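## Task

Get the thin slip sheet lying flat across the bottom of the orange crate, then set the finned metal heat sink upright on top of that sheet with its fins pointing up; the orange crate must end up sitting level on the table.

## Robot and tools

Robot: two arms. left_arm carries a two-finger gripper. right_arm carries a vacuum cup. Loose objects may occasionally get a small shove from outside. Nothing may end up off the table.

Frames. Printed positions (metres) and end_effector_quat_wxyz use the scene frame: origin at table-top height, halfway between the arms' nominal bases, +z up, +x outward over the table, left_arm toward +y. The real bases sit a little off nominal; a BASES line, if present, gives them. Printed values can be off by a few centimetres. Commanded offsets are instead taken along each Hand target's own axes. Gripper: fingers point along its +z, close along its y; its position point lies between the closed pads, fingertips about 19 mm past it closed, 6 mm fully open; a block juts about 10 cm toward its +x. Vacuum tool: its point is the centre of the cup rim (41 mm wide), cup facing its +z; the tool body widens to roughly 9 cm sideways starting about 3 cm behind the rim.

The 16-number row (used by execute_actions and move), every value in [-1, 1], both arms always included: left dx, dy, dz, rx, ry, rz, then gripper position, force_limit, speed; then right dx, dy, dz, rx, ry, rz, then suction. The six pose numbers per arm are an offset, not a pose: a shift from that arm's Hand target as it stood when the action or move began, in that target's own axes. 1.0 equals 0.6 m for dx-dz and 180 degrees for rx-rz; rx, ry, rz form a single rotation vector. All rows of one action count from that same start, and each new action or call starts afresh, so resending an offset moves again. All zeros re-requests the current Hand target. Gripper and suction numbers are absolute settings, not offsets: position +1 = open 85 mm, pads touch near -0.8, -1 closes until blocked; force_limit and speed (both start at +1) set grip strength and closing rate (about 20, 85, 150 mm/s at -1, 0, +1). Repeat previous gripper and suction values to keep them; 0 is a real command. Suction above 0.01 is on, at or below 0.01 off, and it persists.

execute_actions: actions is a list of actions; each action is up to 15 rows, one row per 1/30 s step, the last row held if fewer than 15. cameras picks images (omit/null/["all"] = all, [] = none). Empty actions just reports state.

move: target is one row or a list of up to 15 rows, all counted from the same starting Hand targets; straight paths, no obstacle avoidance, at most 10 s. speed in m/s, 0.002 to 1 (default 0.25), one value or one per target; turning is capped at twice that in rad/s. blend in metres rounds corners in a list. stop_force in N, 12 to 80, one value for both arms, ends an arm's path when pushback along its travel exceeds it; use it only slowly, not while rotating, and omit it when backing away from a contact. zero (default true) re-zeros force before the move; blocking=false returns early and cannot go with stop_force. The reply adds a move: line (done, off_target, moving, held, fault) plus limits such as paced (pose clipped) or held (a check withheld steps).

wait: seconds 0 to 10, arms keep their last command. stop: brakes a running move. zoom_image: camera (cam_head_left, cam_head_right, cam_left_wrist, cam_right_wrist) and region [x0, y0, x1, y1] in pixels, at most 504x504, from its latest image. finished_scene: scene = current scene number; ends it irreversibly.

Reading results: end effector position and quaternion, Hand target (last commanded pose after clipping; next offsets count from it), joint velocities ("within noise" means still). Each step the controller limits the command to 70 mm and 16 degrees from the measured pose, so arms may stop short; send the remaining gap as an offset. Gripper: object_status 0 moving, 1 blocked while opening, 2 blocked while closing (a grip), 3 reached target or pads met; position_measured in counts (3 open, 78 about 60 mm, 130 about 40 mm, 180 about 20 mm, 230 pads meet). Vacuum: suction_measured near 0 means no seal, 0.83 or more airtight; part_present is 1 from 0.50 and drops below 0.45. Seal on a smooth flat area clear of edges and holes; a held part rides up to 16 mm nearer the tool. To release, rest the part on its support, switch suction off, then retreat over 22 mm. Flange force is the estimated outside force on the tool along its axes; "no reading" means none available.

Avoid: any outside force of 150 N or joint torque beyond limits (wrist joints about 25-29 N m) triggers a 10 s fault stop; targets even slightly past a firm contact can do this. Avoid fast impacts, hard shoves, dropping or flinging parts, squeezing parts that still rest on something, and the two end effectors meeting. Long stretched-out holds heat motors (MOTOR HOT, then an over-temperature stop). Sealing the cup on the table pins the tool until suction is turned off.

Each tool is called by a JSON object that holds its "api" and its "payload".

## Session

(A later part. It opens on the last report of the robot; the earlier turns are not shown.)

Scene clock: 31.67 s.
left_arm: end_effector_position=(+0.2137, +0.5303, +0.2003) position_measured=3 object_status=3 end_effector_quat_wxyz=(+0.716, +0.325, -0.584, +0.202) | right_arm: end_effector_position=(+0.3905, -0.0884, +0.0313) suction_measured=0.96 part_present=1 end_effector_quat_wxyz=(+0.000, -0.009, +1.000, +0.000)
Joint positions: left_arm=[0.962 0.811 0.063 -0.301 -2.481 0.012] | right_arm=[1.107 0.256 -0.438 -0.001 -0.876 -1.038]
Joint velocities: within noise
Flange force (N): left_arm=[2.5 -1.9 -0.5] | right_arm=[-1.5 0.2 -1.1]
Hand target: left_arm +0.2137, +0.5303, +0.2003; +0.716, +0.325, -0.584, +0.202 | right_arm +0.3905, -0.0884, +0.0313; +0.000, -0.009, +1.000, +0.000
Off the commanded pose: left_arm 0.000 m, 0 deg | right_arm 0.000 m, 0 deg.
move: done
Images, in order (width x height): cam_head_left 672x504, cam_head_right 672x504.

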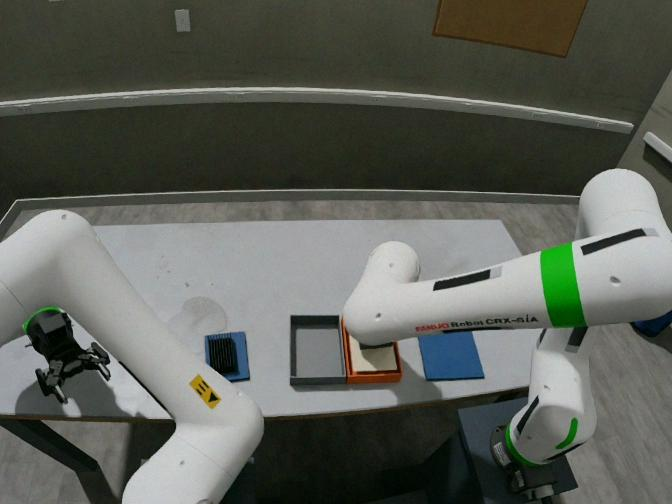

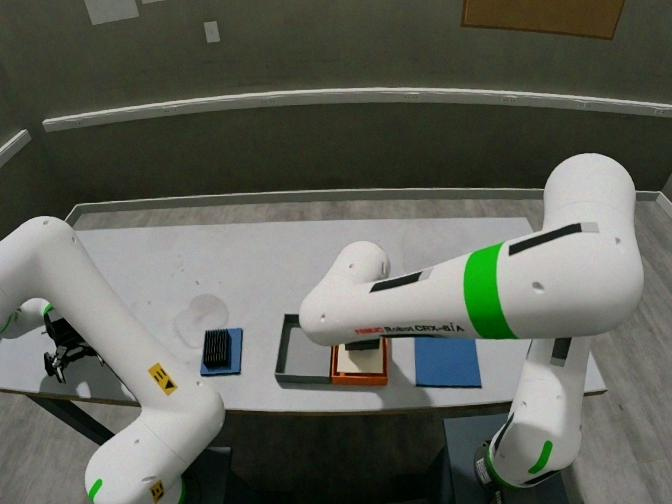

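Looks well centered. Descend gently.

{"api": "move", "payload": {"target": [0,0,0,0,0,0,1,1,1,0,0,0.085,0,0,0,1], "speed": 0.02, "stop_force": 12, "cameras": ["cam_head_left","cam_head_right"]}}

{"api": "zoom_image", "payload": {"camera": "cam_head_right", "region": [260, 300, 420, 400]}}

Scene clock: 34.60 s.
left_arm: end_effector_position=(+0.2137, +0.5303, +0.2003) position_measured=3 object_status=3 end_effector_quat_wxyz=(+0.716, +0.325, -0.584, +0.202) | right_arm: end_effector_position=(+0.3905, -0.0882, -0.0116) suction_measured=0.96 part_present=1 end_effector_quat_wxyz=(+0.000, -0.009, +1.000, +0.000)
Joint positions: left_arm=[0.962 0.811 0.063 -0.301 -2.481 0.012] | right_arm=[1.107 0.335 -0.465 -0.001 -0.769 -1.038]
Joint velocities: within noise
Flange force (N): left_arm=[2.6 -2.0 0.0] | right_arm=[3.5 -3.4 -40.2]
Hand target: left_arm +0.2137, +0.5303, +0.2003; +0.716, +0.325, -0.584, +0.202 | right_arm +0.3905, -0.0883, -0.0116; +0.000, -0.009, +1.000, +0.000 (not the last commanded pose)
Off the commanded pose: left_arm 0.000 m, 0 deg | right_arm 0.008 m, 0 deg.
move: contact (right_arm)
Images, in order (width x height): cam_head_left 672x504, cam_head_right 672x504.

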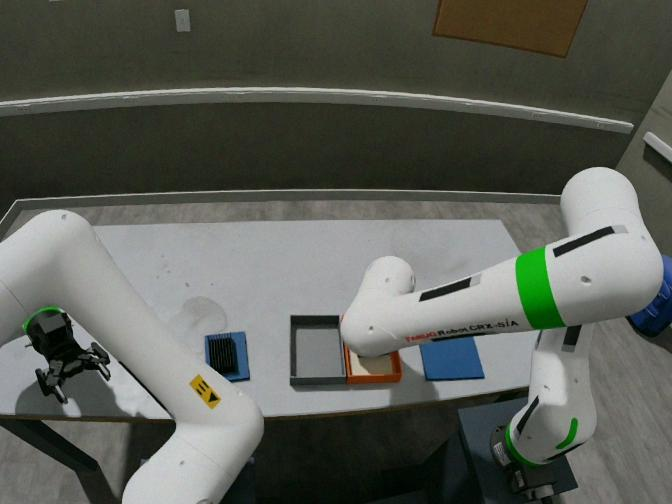

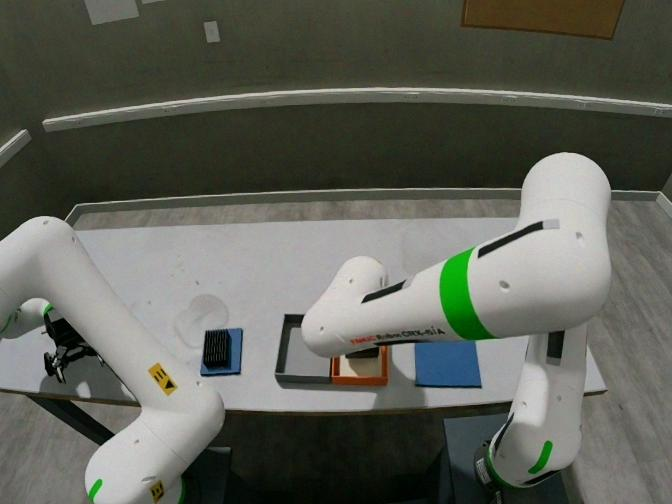

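Scaled by 3.150 from the camera's 672x504 image, which has a finer 960x720 frame.

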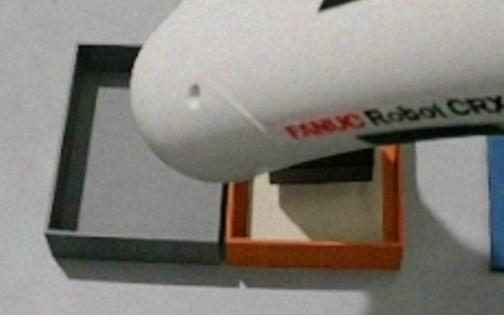

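Release; back off a bit first to relieve compression, then lift.

{"api": "move", "payload": {"target": [0,0,0,0,0,0,1,1,1,0,0,-0.007,0,0,0,0], "speed": 0.02, "cameras": []}}

{"api": "wait", "payload": {"seconds": 0.7, "cameras": []}}

{"api": "move", "payload": {"target": [0,0,0,0,0,0,1,1,1,0,0,-0.06,0,0,0,0], "speed": 0.06, "cameras": ["cam_head_left","cam_head_right"]}}

{"api": "zoom_image", "payload": {"camera": "cam_head_right", "region": [260, 300, 420, 400]}}

Scene clock: 35.77 s.
left_arm: end_effector_position=(+0.2137, +0.5303, +0.2003) position_measured=3 object_status=3 end_effector_quat_wxyz=(+0.716, +0.325, -0.584, +0.202) | right_arm: end_effector_position=(+0.3905, -0.0883, -0.0074) suction_measured=0.00 part_present=0 end_effector_quat_wxyz=(+0.000, -0.009, +1.000, +0.000)
Joint positions: left_arm=[0.962 0.811 0.063 -0.301 -2.481 0.012] | right_arm=[1.107 0.327 -0.463 -0.001 -0.78 -1.038]
Joint velocities: within noise
Flange force (N): left_arm=[2.5 -2.1 0.0] | right_arm=[0.3 -2.3 -14.9]
Hand target: left_arm +0.2137, +0.5303, +0.2003; +0.716, +0.325, -0.584, +0.202 | right_arm +0.3905, -0.0883, -0.0074; +0.000, -0.009, +1.000, +0.000
Off the commanded pose: left_arm 0.000 m, 0 deg | right_arm 0.000 m, 0 deg.
move: done
No camera images: "cameras" was empty.

Scene clock: 36.47 s.
left_arm: end_effector_position=(+0.2137, +0.5303, +0.2003) position_measured=3 object_status=3 end_effector_quat_wxyz=(+0.716, +0.325, -0.584, +0.202) | right_arm: end_effector_position=(+0.3905, -0.0883, -0.0074) suction_measured=0.00 part_present=0 end_effector_quat_wxyz=(+0.000, -0.009, +1.000, +0.000)
Joint positions: left_arm=[0.962 0.811 0.063 -0.301 -2.481 0.012] | right_arm=[1.107 0.327 -0.463 -0.001 -0.78 -1.038]
Joint velocities: within noise
Flange force (N): left_arm=[2.5 -1.6 -0.4] | right_arm=[0.2 -2.3 -14.9]
Hand target: left_arm +0.2137, +0.5303, +0.2003; +0.716, +0.325, -0.584, +0.202 | right_arm +0.3905, -0.0883, -0.0074; +0.000, -0.009, +1.000, +0.000
Off the commanded pose: left_arm 0.000 m, 0 deg | right_arm 0.000 m, 0 deg.
wait: 0.70 s; at rest by 0.17 s
No camera images: "cameras" was empty.

Scene clock: 37.37 s.
left_arm: end_effector_position=(+0.2137, +0.5303, +0.2003) position_measured=3 object_status=3 end_effector_quat_wxyz=(+0.716, +0.325, -0.584, +0.202) | right_arm: end_effector_position=(+0.3905, -0.0883, +0.0286) suction_measured=0.00 part_present=0 end_effector_quat_wxyz=(+0.000, -0.009, +1.000, +0.000)
Joint positions: left_arm=[0.962 0.811 0.063 -0.301 -2.481 0.012] | right_arm=[1.107 0.261 -0.44 -0.001 -0.869 -1.038]
Joint velocities: within noise
Flange force (N): left_arm=[2.9 -1.9 0.3] | right_arm=[-0.4 0.3 -1.4]
Hand target: left_arm +0.2137, +0.5303, +0.2003; +0.716, +0.325, -0.584, +0.202 | right_arm +0.3905, -0.0883, +0.0286; +0.000, -0.009, +1.000, +0.000
Off the commanded pose: left_arm 0.000 m, 0 deg | right_arm 0.000 m, 0 deg.
move: done
Images, in order (width x height): cam_head_left 672x504, cam_head_right 672x504.

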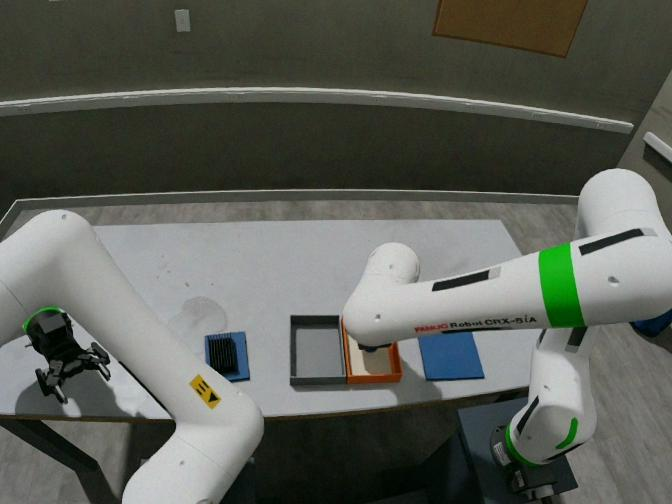

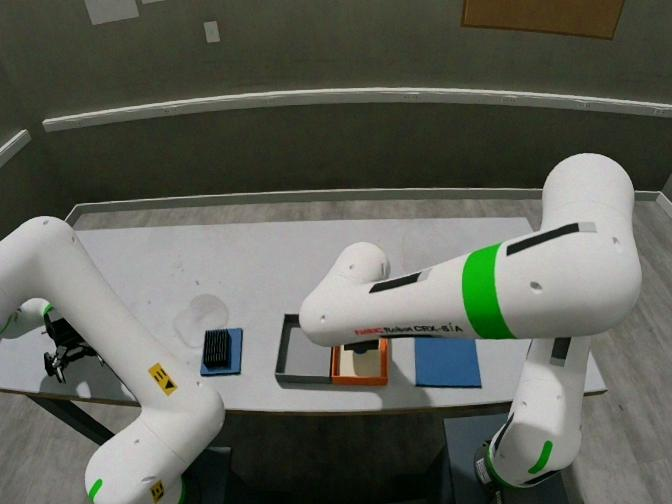

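Scaled by 3.150 from the camera's 672x504 image, which has a finer 960x720 frame.

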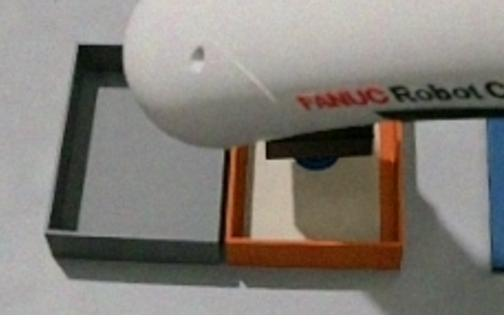

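{"api": "move", "payload": {"target": [0,0,0,0,0,0,1,1,1,-0.0605,0.0297,-0.4523,0,0,0.006,0]}}

Scene clock: 39.37 s.
left_arm: end_effector_position=(+0.2137, +0.5303, +0.2003) position_measured=3 object_status=3 end_effector_quat_wxyz=(+0.716, +0.325, -0.584, +0.202) | right_arm: end_effector_position=(+0.4265, -0.0700, +0.3000) suction_measured=0.00 part_present=0 end_effector_quat_wxyz=(+0.000, +0.000, +1.000, +0.000)
Joint positions: left_arm=[0.962 0.811 0.063 -0.301 -2.481 0.012] | right_arm=[1.059 0.11 0.069 0 -1.53 -1.01]
Joint velocities: within noise
Flange force (N): left_arm=[2.7 -1.8 0.3] | right_arm=[-0.7 0.9 -1.0]
Hand target: left_arm +0.2137, +0.5303, +0.2003; +0.716, +0.325, -0.584, +0.202 | right_arm +0.4265, -0.0700, +0.3000; +0.000, +0.000, +1.000, +0.000
Off the commanded pose: left_arm 0.000 m, 0 deg | right_arm 0.000 m, 0 deg.
move: done

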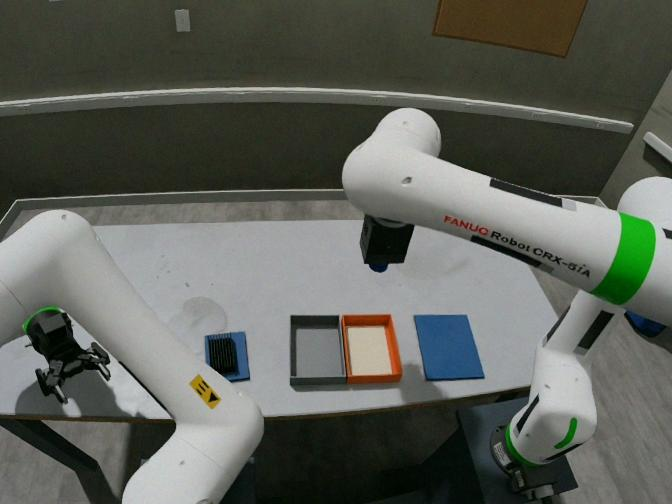

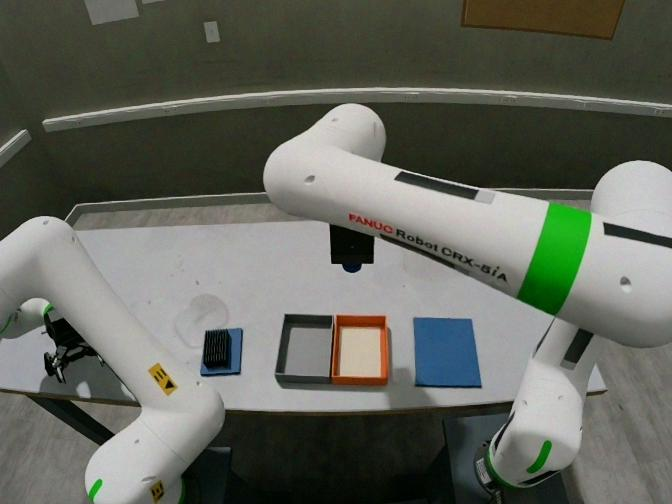

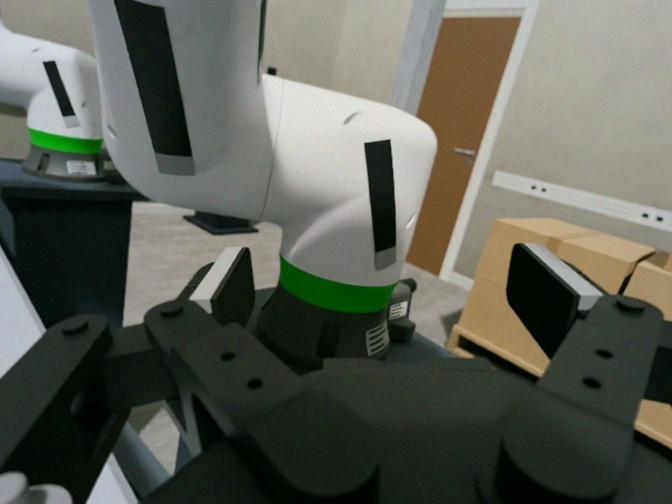

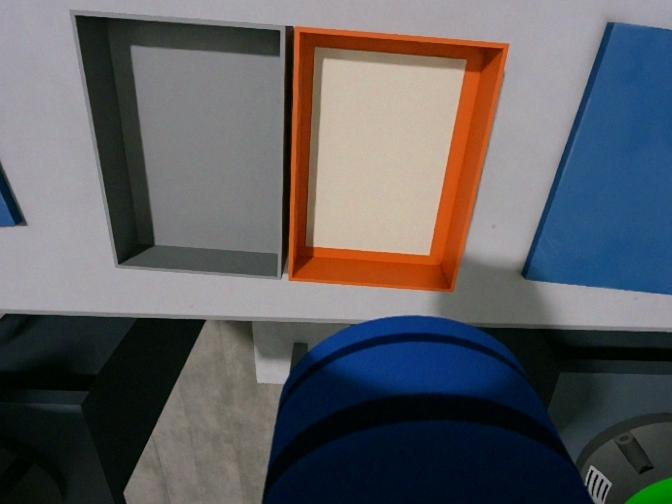

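{"api": "move", "payload": {"target": [0.233,-0.30,0.088,-0.150,-0.532,0.241,1,1,1,0.178,-0.55,-0.05,0,0,0,0], "speed": 0.25}}

Scene clock: 44.73 s.
left_arm: end_effector_position=(+0.3301, +0.3535, +0.3000) position_measured=3 object_status=3 end_effector_quat_wxyz=(+0.000, -0.001, +1.000, +0.000) | right_arm: end_effector_position=(+0.3196, -0.4000, +0.3297) suction_measured=0.00 part_present=0 end_effector_quat_wxyz=(+0.000, +0.000, +1.000, +0.000)
Joint positions: left_arm=[0.446 -0.308 -0.269 0 -1.61 -0.45] | right_arm=[0.593 -0.523 -0.372 -0.001 -1.721 -0.543]
Joint velocities: within noise
Flange force (N): left_arm=[-4.9 -5.0 -2.8] | right_arm=[3.6 -0.4 -0.4]
Hand target: left_arm +0.3301, +0.3535, +0.3000; +0.000, -0.001, +1.000, +0.000 | right_arm +0.3196, -0.4000, +0.3298; +0.000, +0.000, +1.000, +0.000
Off the commanded pose: left_arm 0.000 m, 0 deg | right_arm 0.000 m, 0 deg.
move: done

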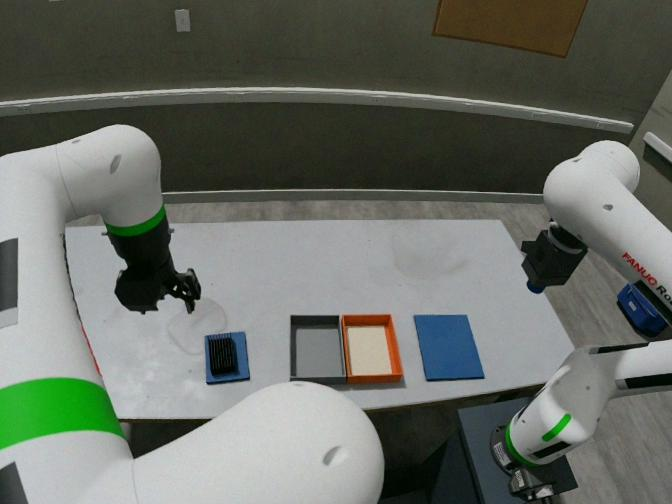

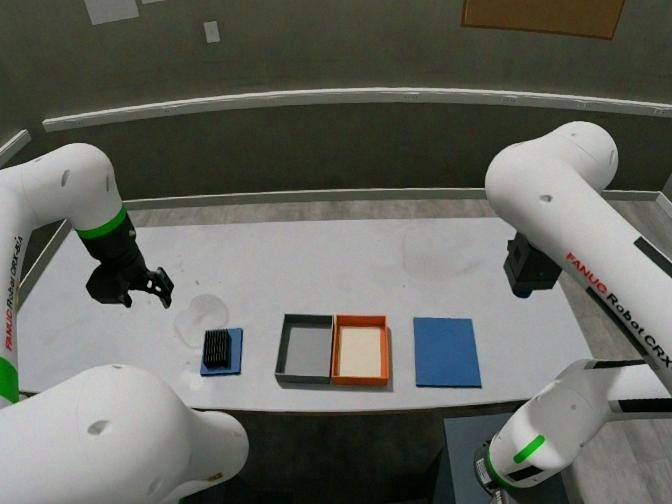

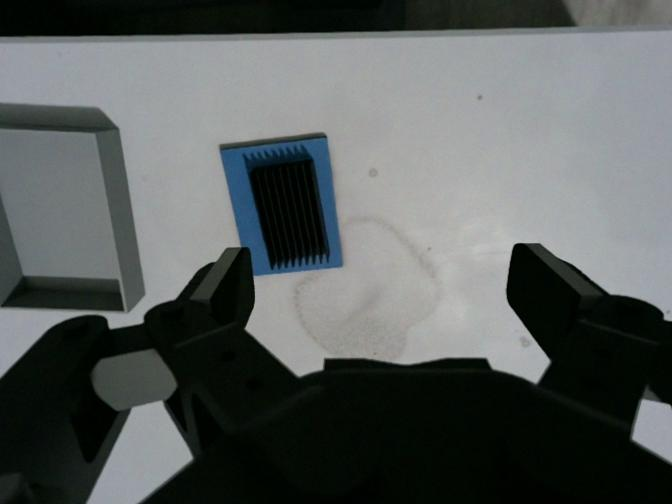

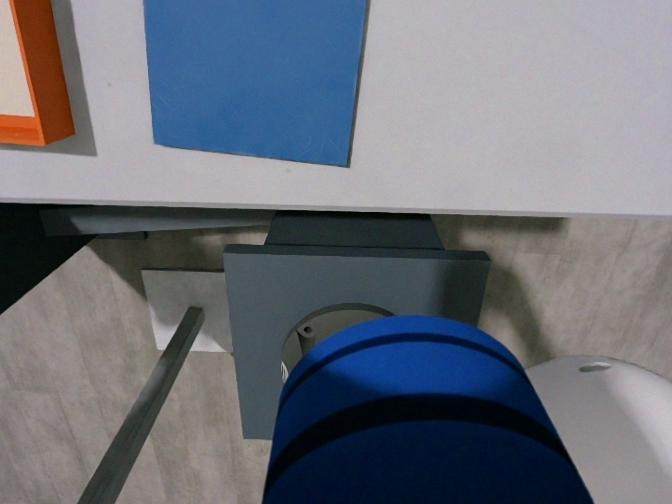

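{"api": "move", "payload": {"target": [0,-0.1,0,0,0,0,1,1,1,0,0,0,0,0,0,0], "speed": 0.2, "cameras": ["cam_left_wrist"]}}

{"api": "zoom_image", "payload": {"camera": "cam_left_wrist", "region": [200, 100, 452, 290]}}

{"api": "move", "payload": {"target": [0,0,0.125,0,0,0,1,1,1,0,0,0,0,0,0,0], "speed": 0.2, "cameras": ["cam_left_wrist"]}}

{"api": "zoom_image", "payload": {"camera": "cam_left_wrist", "region": [200, 100, 452, 290]}}

Scene clock: 46.00 s.
left_arm: end_effector_position=(+0.3302, +0.2935, +0.3000) position_measured=3 object_status=3 end_effector_quat_wxyz=(+0.000, -0.001, +1.000, +0.000) | right_arm: end_effector_position=(+0.3196, -0.4000, +0.3298) suction_measured=0.00 part_present=0 end_effector_quat_wxyz=(+0.000, +0.000, +1.000, +0.000)
Joint positions: left_arm=[0.263 -0.301 -0.264 0 -1.608 -0.267] | right_arm=[0.593 -0.523 -0.372 -0.001 -1.721 -0.543]
Joint velocities: within noise
Flange force (N): left_arm=[-4.3 -5.6 -2.4] | right_arm=[4.8 -0.9 -0.1]
Hand target: left_arm +0.3302, +0.2935, +0.3000; +0.000, -0.001, +1.000, +0.000 | right_arm +0.3196, -0.4000, +0.3298; +0.000, +0.000, +1.000, +0.000
Off the commanded pose: left_arm 0.000 m, 0 deg | right_arm 0.000 m, 0 deg.
move: done
Images, in order (width x height): cam_left_wrist 672x504.

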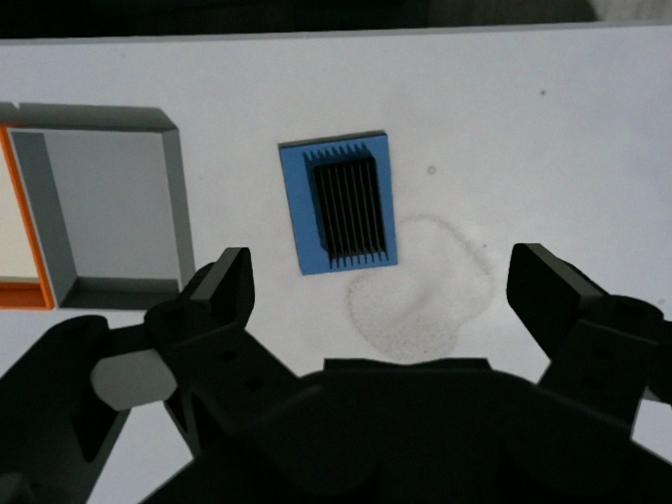

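Scaled by 2.000 from the camera's 672x504 image, which has a finer 960x720 frame.

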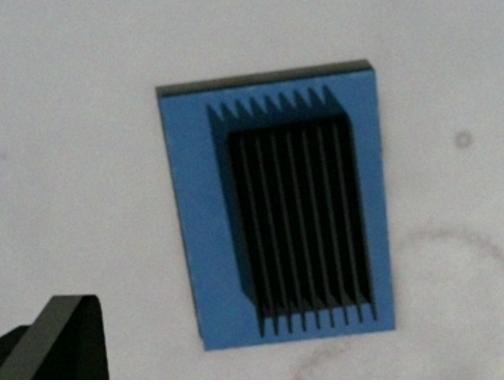

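Scene clock: 46.83 s.
left_arm: end_effector_position=(+0.3301, +0.2935, +0.2250) position_measured=3 object_status=3 end_effector_quat_wxyz=(+0.000, -0.001, +1.000, +0.000) | right_arm: end_effector_position=(+0.3196, -0.4000, +0.3298) suction_measured=0.00 part_present=0 end_effector_quat_wxyz=(+0.000, +0.000, +1.000, +0.000)
Joint positions: left_arm=[0.263 -0.291 -0.432 0 -1.43 -0.267] | right_arm=[0.593 -0.523 -0.372 -0.001 -1.721 -0.543]
Joint velocities: within noise
Flange force (N): left_arm=[-4.5 -5.9 -1.7] | right_arm=[4.6 0.3 0.4]
Hand target: left_arm +0.3301, +0.2935, +0.2250; +0.000, -0.001, +1.000, +0.000 | right_arm +0.3196, -0.4000, +0.3298; +0.000, +0.000, +1.000, +0.000
Off the commanded pose: left_arm 0.000 m, 0 deg | right_arm 0.000 m, 0 deg.
move: done
Images, in order (width x height): cam_left_wrist 672x504.

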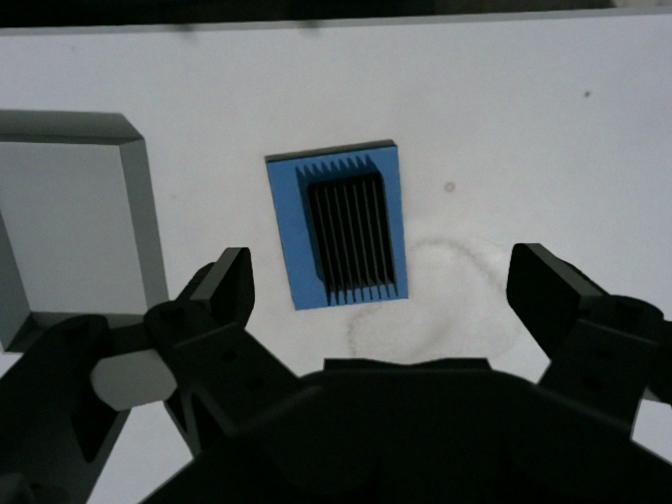

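Scaled by 2.000 from the camera's 672x504 image, which has a finer 960x720 frame.

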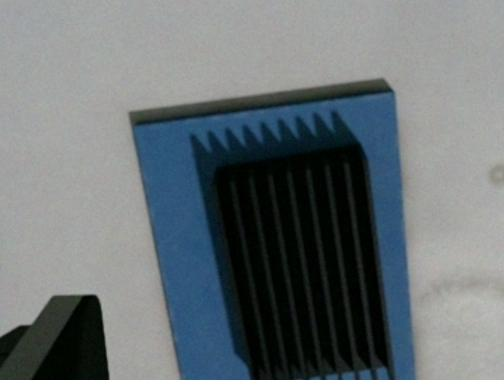

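{"api": "move", "payload": {"target": [-0.115,-0.009,0.175,0,0,-0.039,1,1,1,0,0,0,0,0,0,0], "speed": 0.15}}

{"api": "zoom_image", "payload": {"camera": "cam_left_wrist", "region": [180, 90, 580, 390]}}

Scene clock: 51.60 s.
left_arm: end_effector_position=(+0.3991, +0.2882, +0.1200) position_measured=3 object_status=3 end_effector_quat_wxyz=(+0.000, -0.062, +0.998, +0.000) | right_arm: end_effector_position=(+0.3196, -0.4000, +0.3298) suction_measured=0.00 part_present=0 end_effector_quat_wxyz=(+0.000, +0.000, +1.000, +0.000)
Joint positions: left_arm=[0.201 -0.018 -0.457 0 -1.133 -0.082] | right_arm=[0.593 -0.523 -0.372 -0.001 -1.721 -0.543]
Joint velocities: within noise
Flange force (N): left_arm=[-3.1 -5.0 -1.6] | right_arm=[4.1 -1.0 -0.1]
Hand target: left_arm +0.3991, +0.2882, +0.1199; +0.000, -0.062, +0.998, +0.000 | right_arm +0.3196, -0.4000, +0.3298; +0.000, +0.000, +1.000, +0.000
Off the commanded pose: left_arm 0.000 m, 0 deg | right_arm 0.000 m, 0 deg.
move: done

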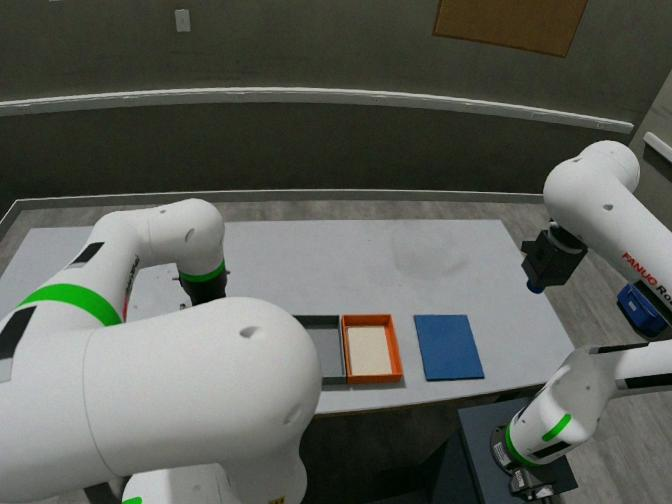

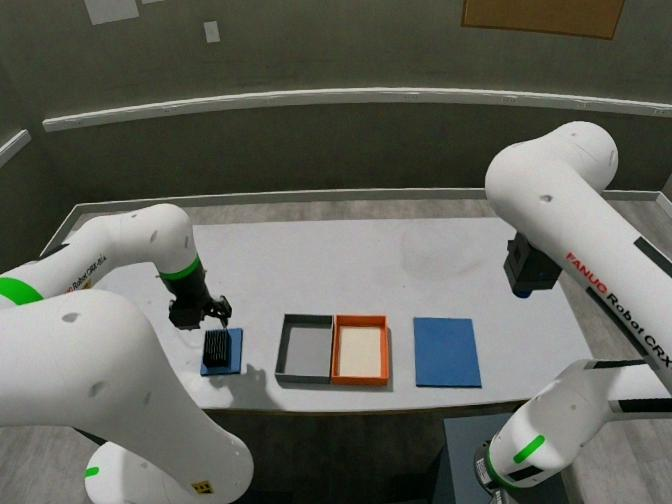

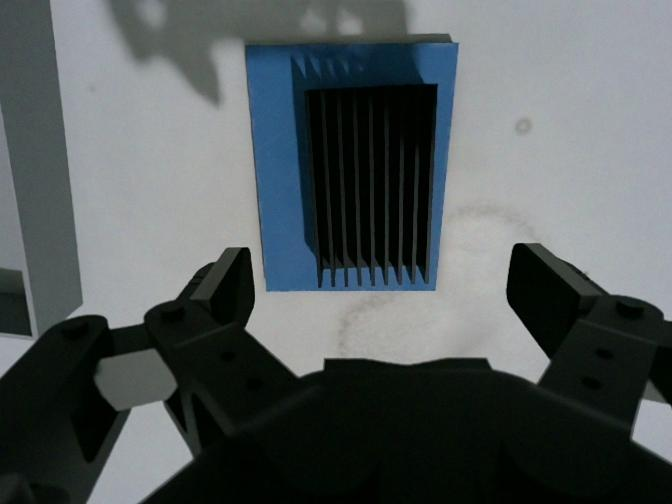

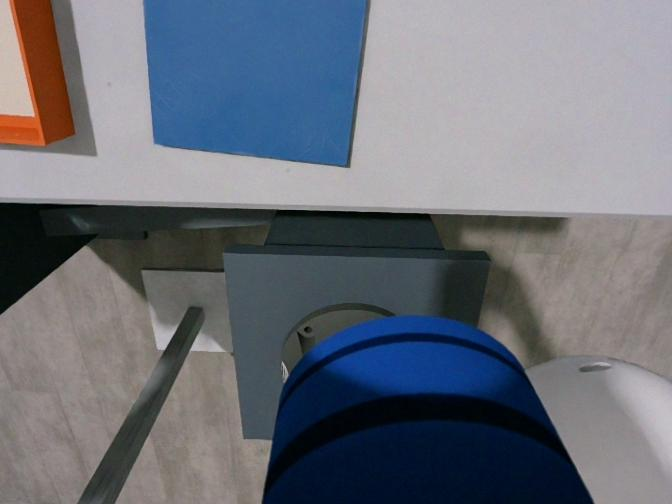

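Scaled by 1.260 from the camera's 672x504 image, which has a finer 960x720 frame.

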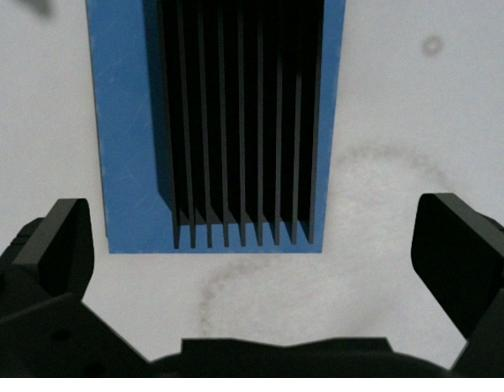

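{"api": "move", "payload": {"target": [0,0.009,0.1,0,0,0,1,1,1,0,0,0,0,0,0,0], "speed": 0.1}}

{"api": "zoom_image", "payload": {"camera": "cam_head_right", "region": [170, 260, 290, 400]}}

Scene clock: 53.37 s.
left_arm: end_effector_position=(+0.3984, +0.2936, +0.0599) position_measured=3 object_status=3 end_effector_quat_wxyz=(+0.000, -0.062, +0.998, +0.000) | right_arm: end_effector_position=(+0.3196, -0.4000, +0.3298) suction_measured=0.00 part_present=0 end_effector_quat_wxyz=(+0.000, +0.000, +1.000, +0.000)
Joint positions: left_arm=[0.215 0.061 -0.536 0 -0.974 -0.097] | right_arm=[0.593 -0.523 -0.372 -0.001 -1.721 -0.543]
Joint velocities: within noise
Flange force (N): left_arm=[-1.2 -4.0 -2.3] | right_arm=[3.3 -1.0 -0.7]
Hand target: left_arm +0.3984, +0.2936, +0.0599; +0.000, -0.062, +0.998, +0.000 | right_arm +0.3196, -0.4000, +0.3298; +0.000, +0.000, +1.000, +0.000
Off the commanded pose: left_arm 0.000 m, 0 deg | right_arm 0.000 m, 0 deg.
move: done

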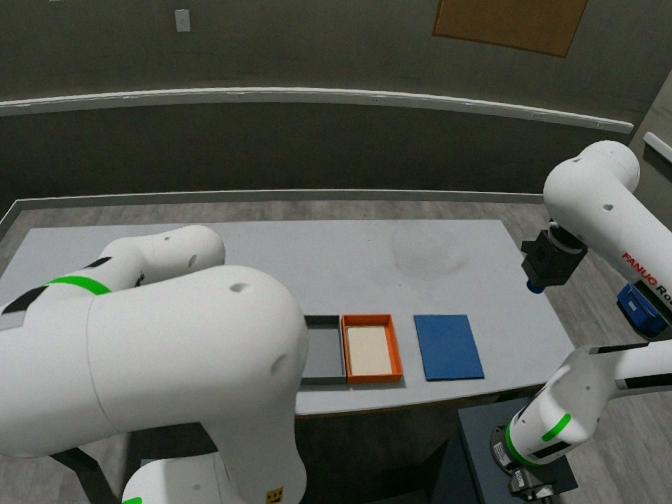

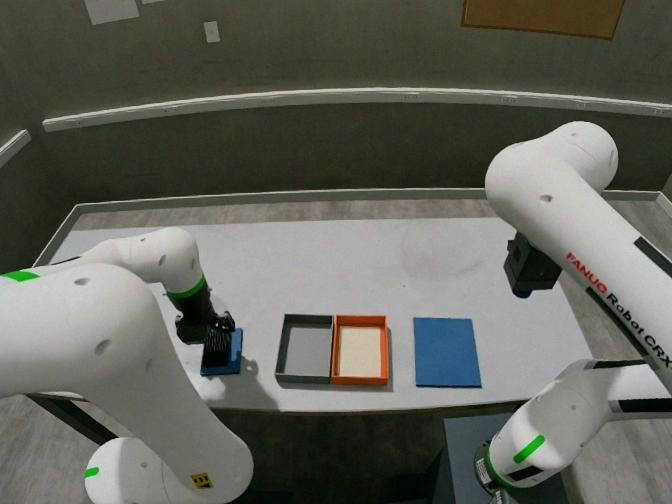

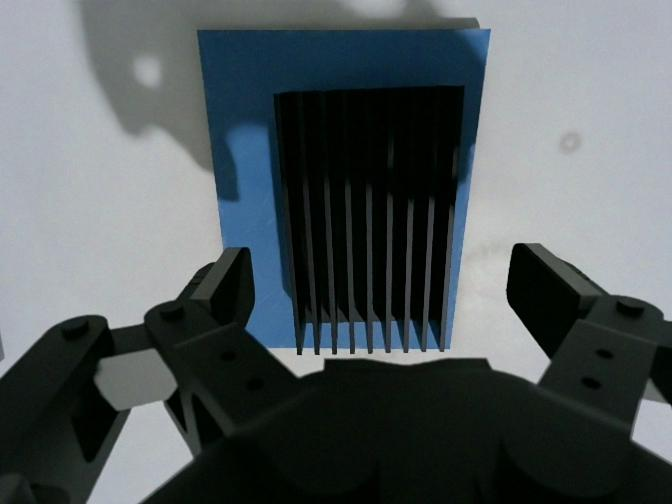

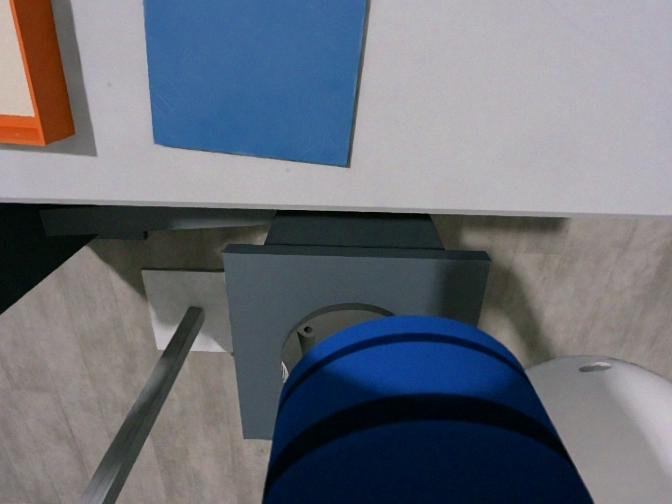

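Scaled by 3.600 from the camera's 672x504 image, which has a finer 960x720 frame.

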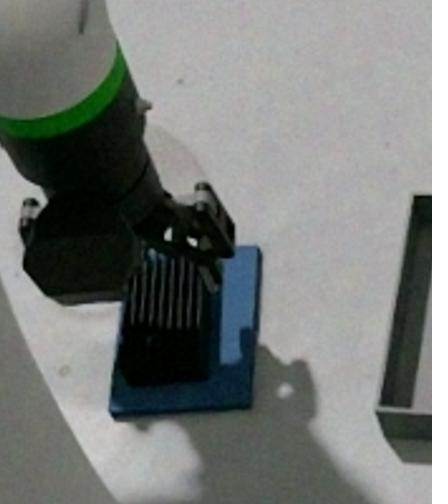

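{"api": "move", "payload": {"target": [0.007,0,0.05,0,0,0,1,-0.8,-1,0,0,0,0,0,0,0], "speed": 0.08, "cameras": ["cam_left_wrist"]}}

{"api": "move", "payload": {"target": [0,0,0.0333,0,0,0,1,-0.8,-1,0,0,0,0,0,0,0], "speed": 0.02, "stop_force": 12}}

{"api": "zoom_image", "payload": {"camera": "cam_head_right", "region": [170, 260, 290, 400]}}

Scene clock: 54.90 s.
left_arm: end_effector_position=(+0.3942, +0.2931, +0.0300) position_measured=3 object_status=3 end_effector_quat_wxyz=(+0.000, -0.062, +0.998, +0.000) | right_arm: end_effector_position=(+0.3196, -0.4000, +0.3298) suction_measured=0.00 part_present=0 end_effector_quat_wxyz=(+0.000, +0.000, +1.000, +0.000)
Joint positions: left_arm=[0.216 0.103 -0.578 0 -0.891 -0.098] | right_arm=[0.593 -0.523 -0.372 -0.001 -1.721 -0.543]
Joint velocities: within noise
Flange force (N): left_arm=[-0.6 -4.6 -1.3] | right_arm=[4.8 0.4 -0.1]
Hand target: left_arm +0.3942, +0.2931, +0.0299; +0.000, -0.062, +0.998, +0.000 | right_arm +0.3196, -0.4000, +0.3298; +0.000, +0.000, +1.000, +0.000
Off the commanded pose: left_arm 0.000 m, 0 deg | right_arm 0.000 m, 0 deg.
move: done
Images, in order (width x height): cam_left_wrist 672x504.

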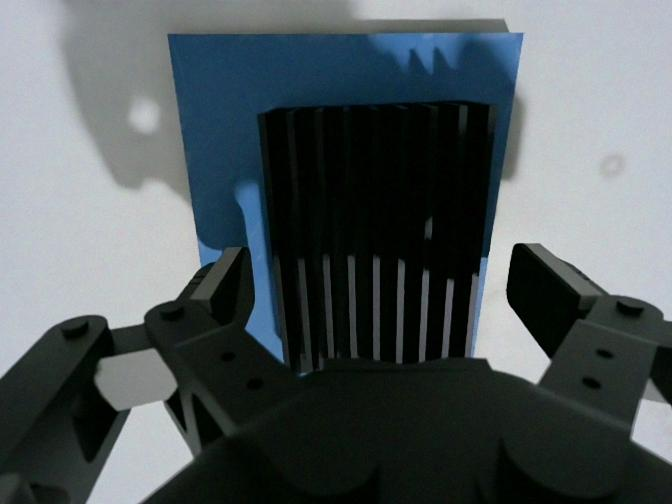

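Scene clock: 56.20 s.
left_arm: end_effector_position=(+0.3943, +0.2931, +0.0158) position_measured=3 object_status=3 end_effector_quat_wxyz=(+0.000, -0.062, +0.998, +0.000) | right_arm: end_effector_position=(+0.3196, -0.4000, +0.3298) suction_measured=0.00 part_present=0 end_effector_quat_wxyz=(+0.000, +0.000, +1.000, +0.000)
Joint positions: left_arm=[0.216 0.129 -0.59 0 -0.852 -0.098] | right_arm=[0.593 -0.523 -0.372 -0.001 -1.721 -0.543]
Joint velocities: within noise
Flange force (N): left_arm=[13.3 7.4 -64.9] | right_arm=[4.1 -1.3 -0.4]
Hand target: left_arm +0.3943, +0.2931, +0.0158; +0.000, -0.062, +0.998, +0.000 (not the last commanded pose) | right_arm +0.3196, -0.4000, +0.3298; +0.000, +0.000, +1.000, +0.000
Off the commanded pose: left_arm 0.006 m, 0 deg | right_arm 0.000 m, 0 deg.
move: contact (left_arm)

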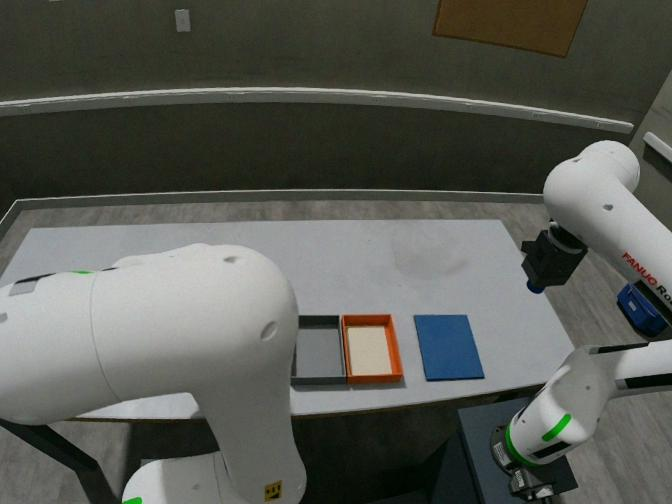

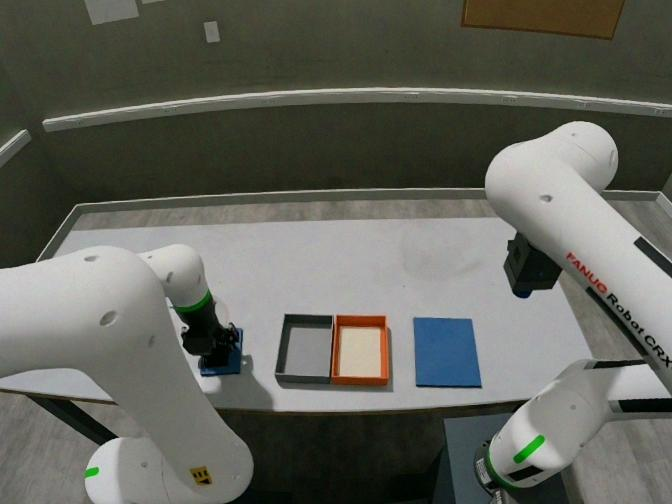

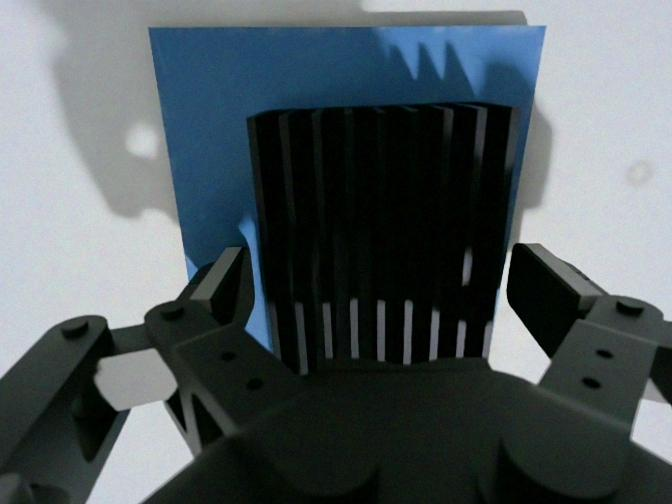

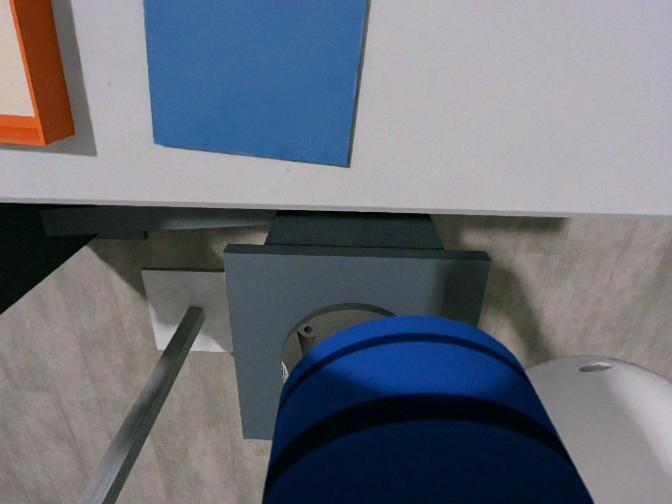

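Scaled by 3.600 from the camera's 672x504 image, which has a finer 960x720 frame.

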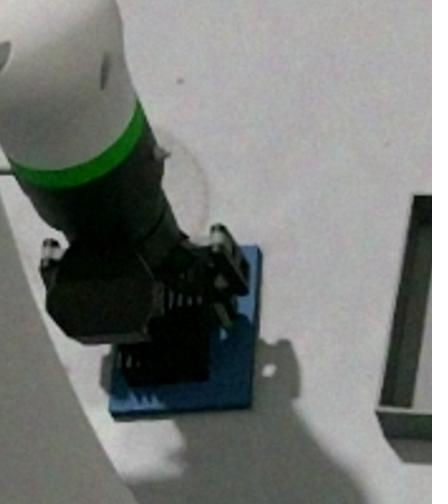

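{"api": "move", "payload": {"target": [0,0,-0.0233,0,0,0,1,-0.8,-1,0,0,0,0,0,0,0], "speed": 0.05, "cameras": ["cam_left_wrist"]}}

{"api": "move", "payload": {"target": [0,0,0,0,0,0,-1,-0.8,-1,0,0,0,0,0,0,0], "cameras": ["cam_left_wrist","cam_head_right"]}}

{"api": "zoom_image", "payload": {"camera": "cam_head_right", "region": [170, 260, 290, 400]}}

Scene clock: 57.87 s.
left_arm: end_effector_position=(+0.3943, +0.2931, +0.0297) position_measured=3 object_status=3 end_effector_quat_wxyz=(+0.000, -0.062, +0.998, +0.000) | right_arm: end_effector_position=(+0.3196, -0.4000, +0.3298) suction_measured=0.00 part_present=0 end_effector_quat_wxyz=(+0.000, +0.000, +1.000, +0.000)
Joint positions: left_arm=[0.216 0.103 -0.578 0 -0.89 -0.098] | right_arm=[0.593 -0.523 -0.372 -0.001 -1.721 -0.543]
Joint velocities: within noise
Flange force (N): left_arm=[-0.6 -4.1 -1.6] | right_arm=[3.9 -0.8 -0.4]
Hand target: left_arm +0.3943, +0.2931, +0.0297; +0.000, -0.062, +0.998, +0.000 | right_arm +0.3196, -0.4000, +0.3298; +0.000, +0.000, +1.000, +0.000
Off the commanded pose: left_arm 0.000 m, 0 deg | right_arm 0.000 m, 0 deg.
move: done
Images, in order (width x height): cam_left_wrist 672x504.

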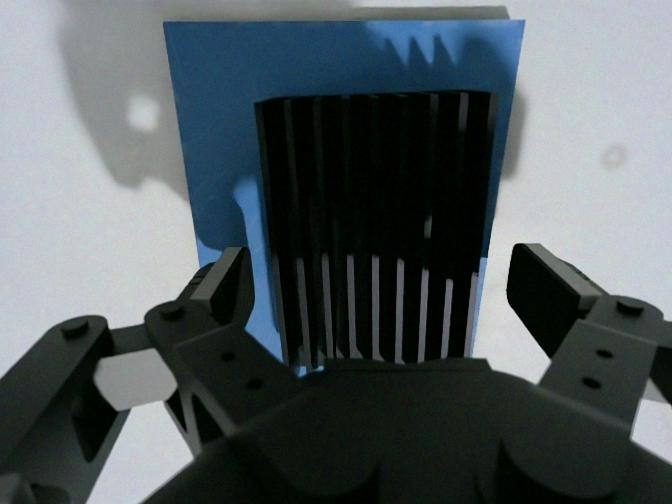

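Scene clock: 59.57 s.
left_arm: end_effector_position=(+0.3943, +0.2931, +0.0298) position_measured=78 object_status=2 end_effector_quat_wxyz=(+0.000, -0.062, +0.998, +0.000) | right_arm: end_effector_position=(+0.3196, -0.4000, +0.3298) suction_measured=0.00 part_present=0 end_effector_quat_wxyz=(+0.000, +0.000, +1.000, +0.000)
Joint positions: left_arm=[0.216 0.103 -0.578 0 -0.89 -0.098] | right_arm=[0.593 -0.523 -0.372 -0.001 -1.721 -0.543]
Joint velocities: within noise
Flange force (N): left_arm=[-0.3 -4.0 -9.3] | right_arm=[4.4 -0.5 0.2]
Hand target: left_arm +0.3943, +0.2931, +0.0297; +0.000, -0.062, +0.998, +0.000 | right_arm +0.3196, -0.4000, +0.3298; +0.000, +0.000, +1.000, +0.000
Off the commanded pose: left_arm 0.000 m, 0 deg | right_arm 0.000 m, 0 deg.
move: done
Images, in order (width x height): cam_head_right 672x504, cam_left_wrist 672x504.

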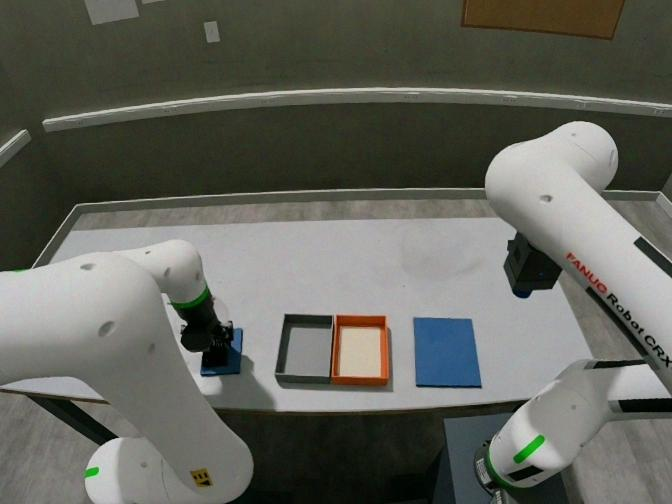

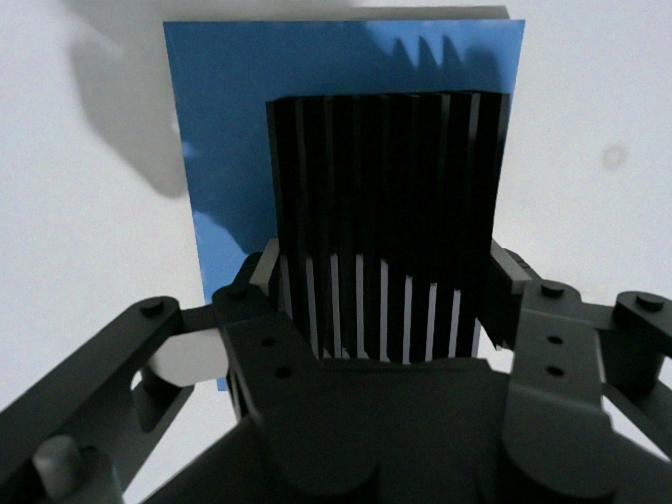

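Scaled by 3.600 from the camera's 672x504 image, which has a finer 960x720 frame.

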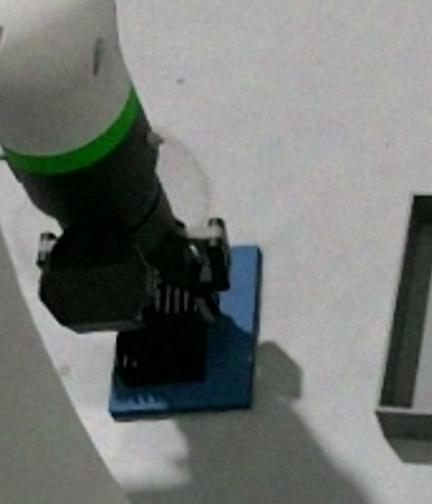

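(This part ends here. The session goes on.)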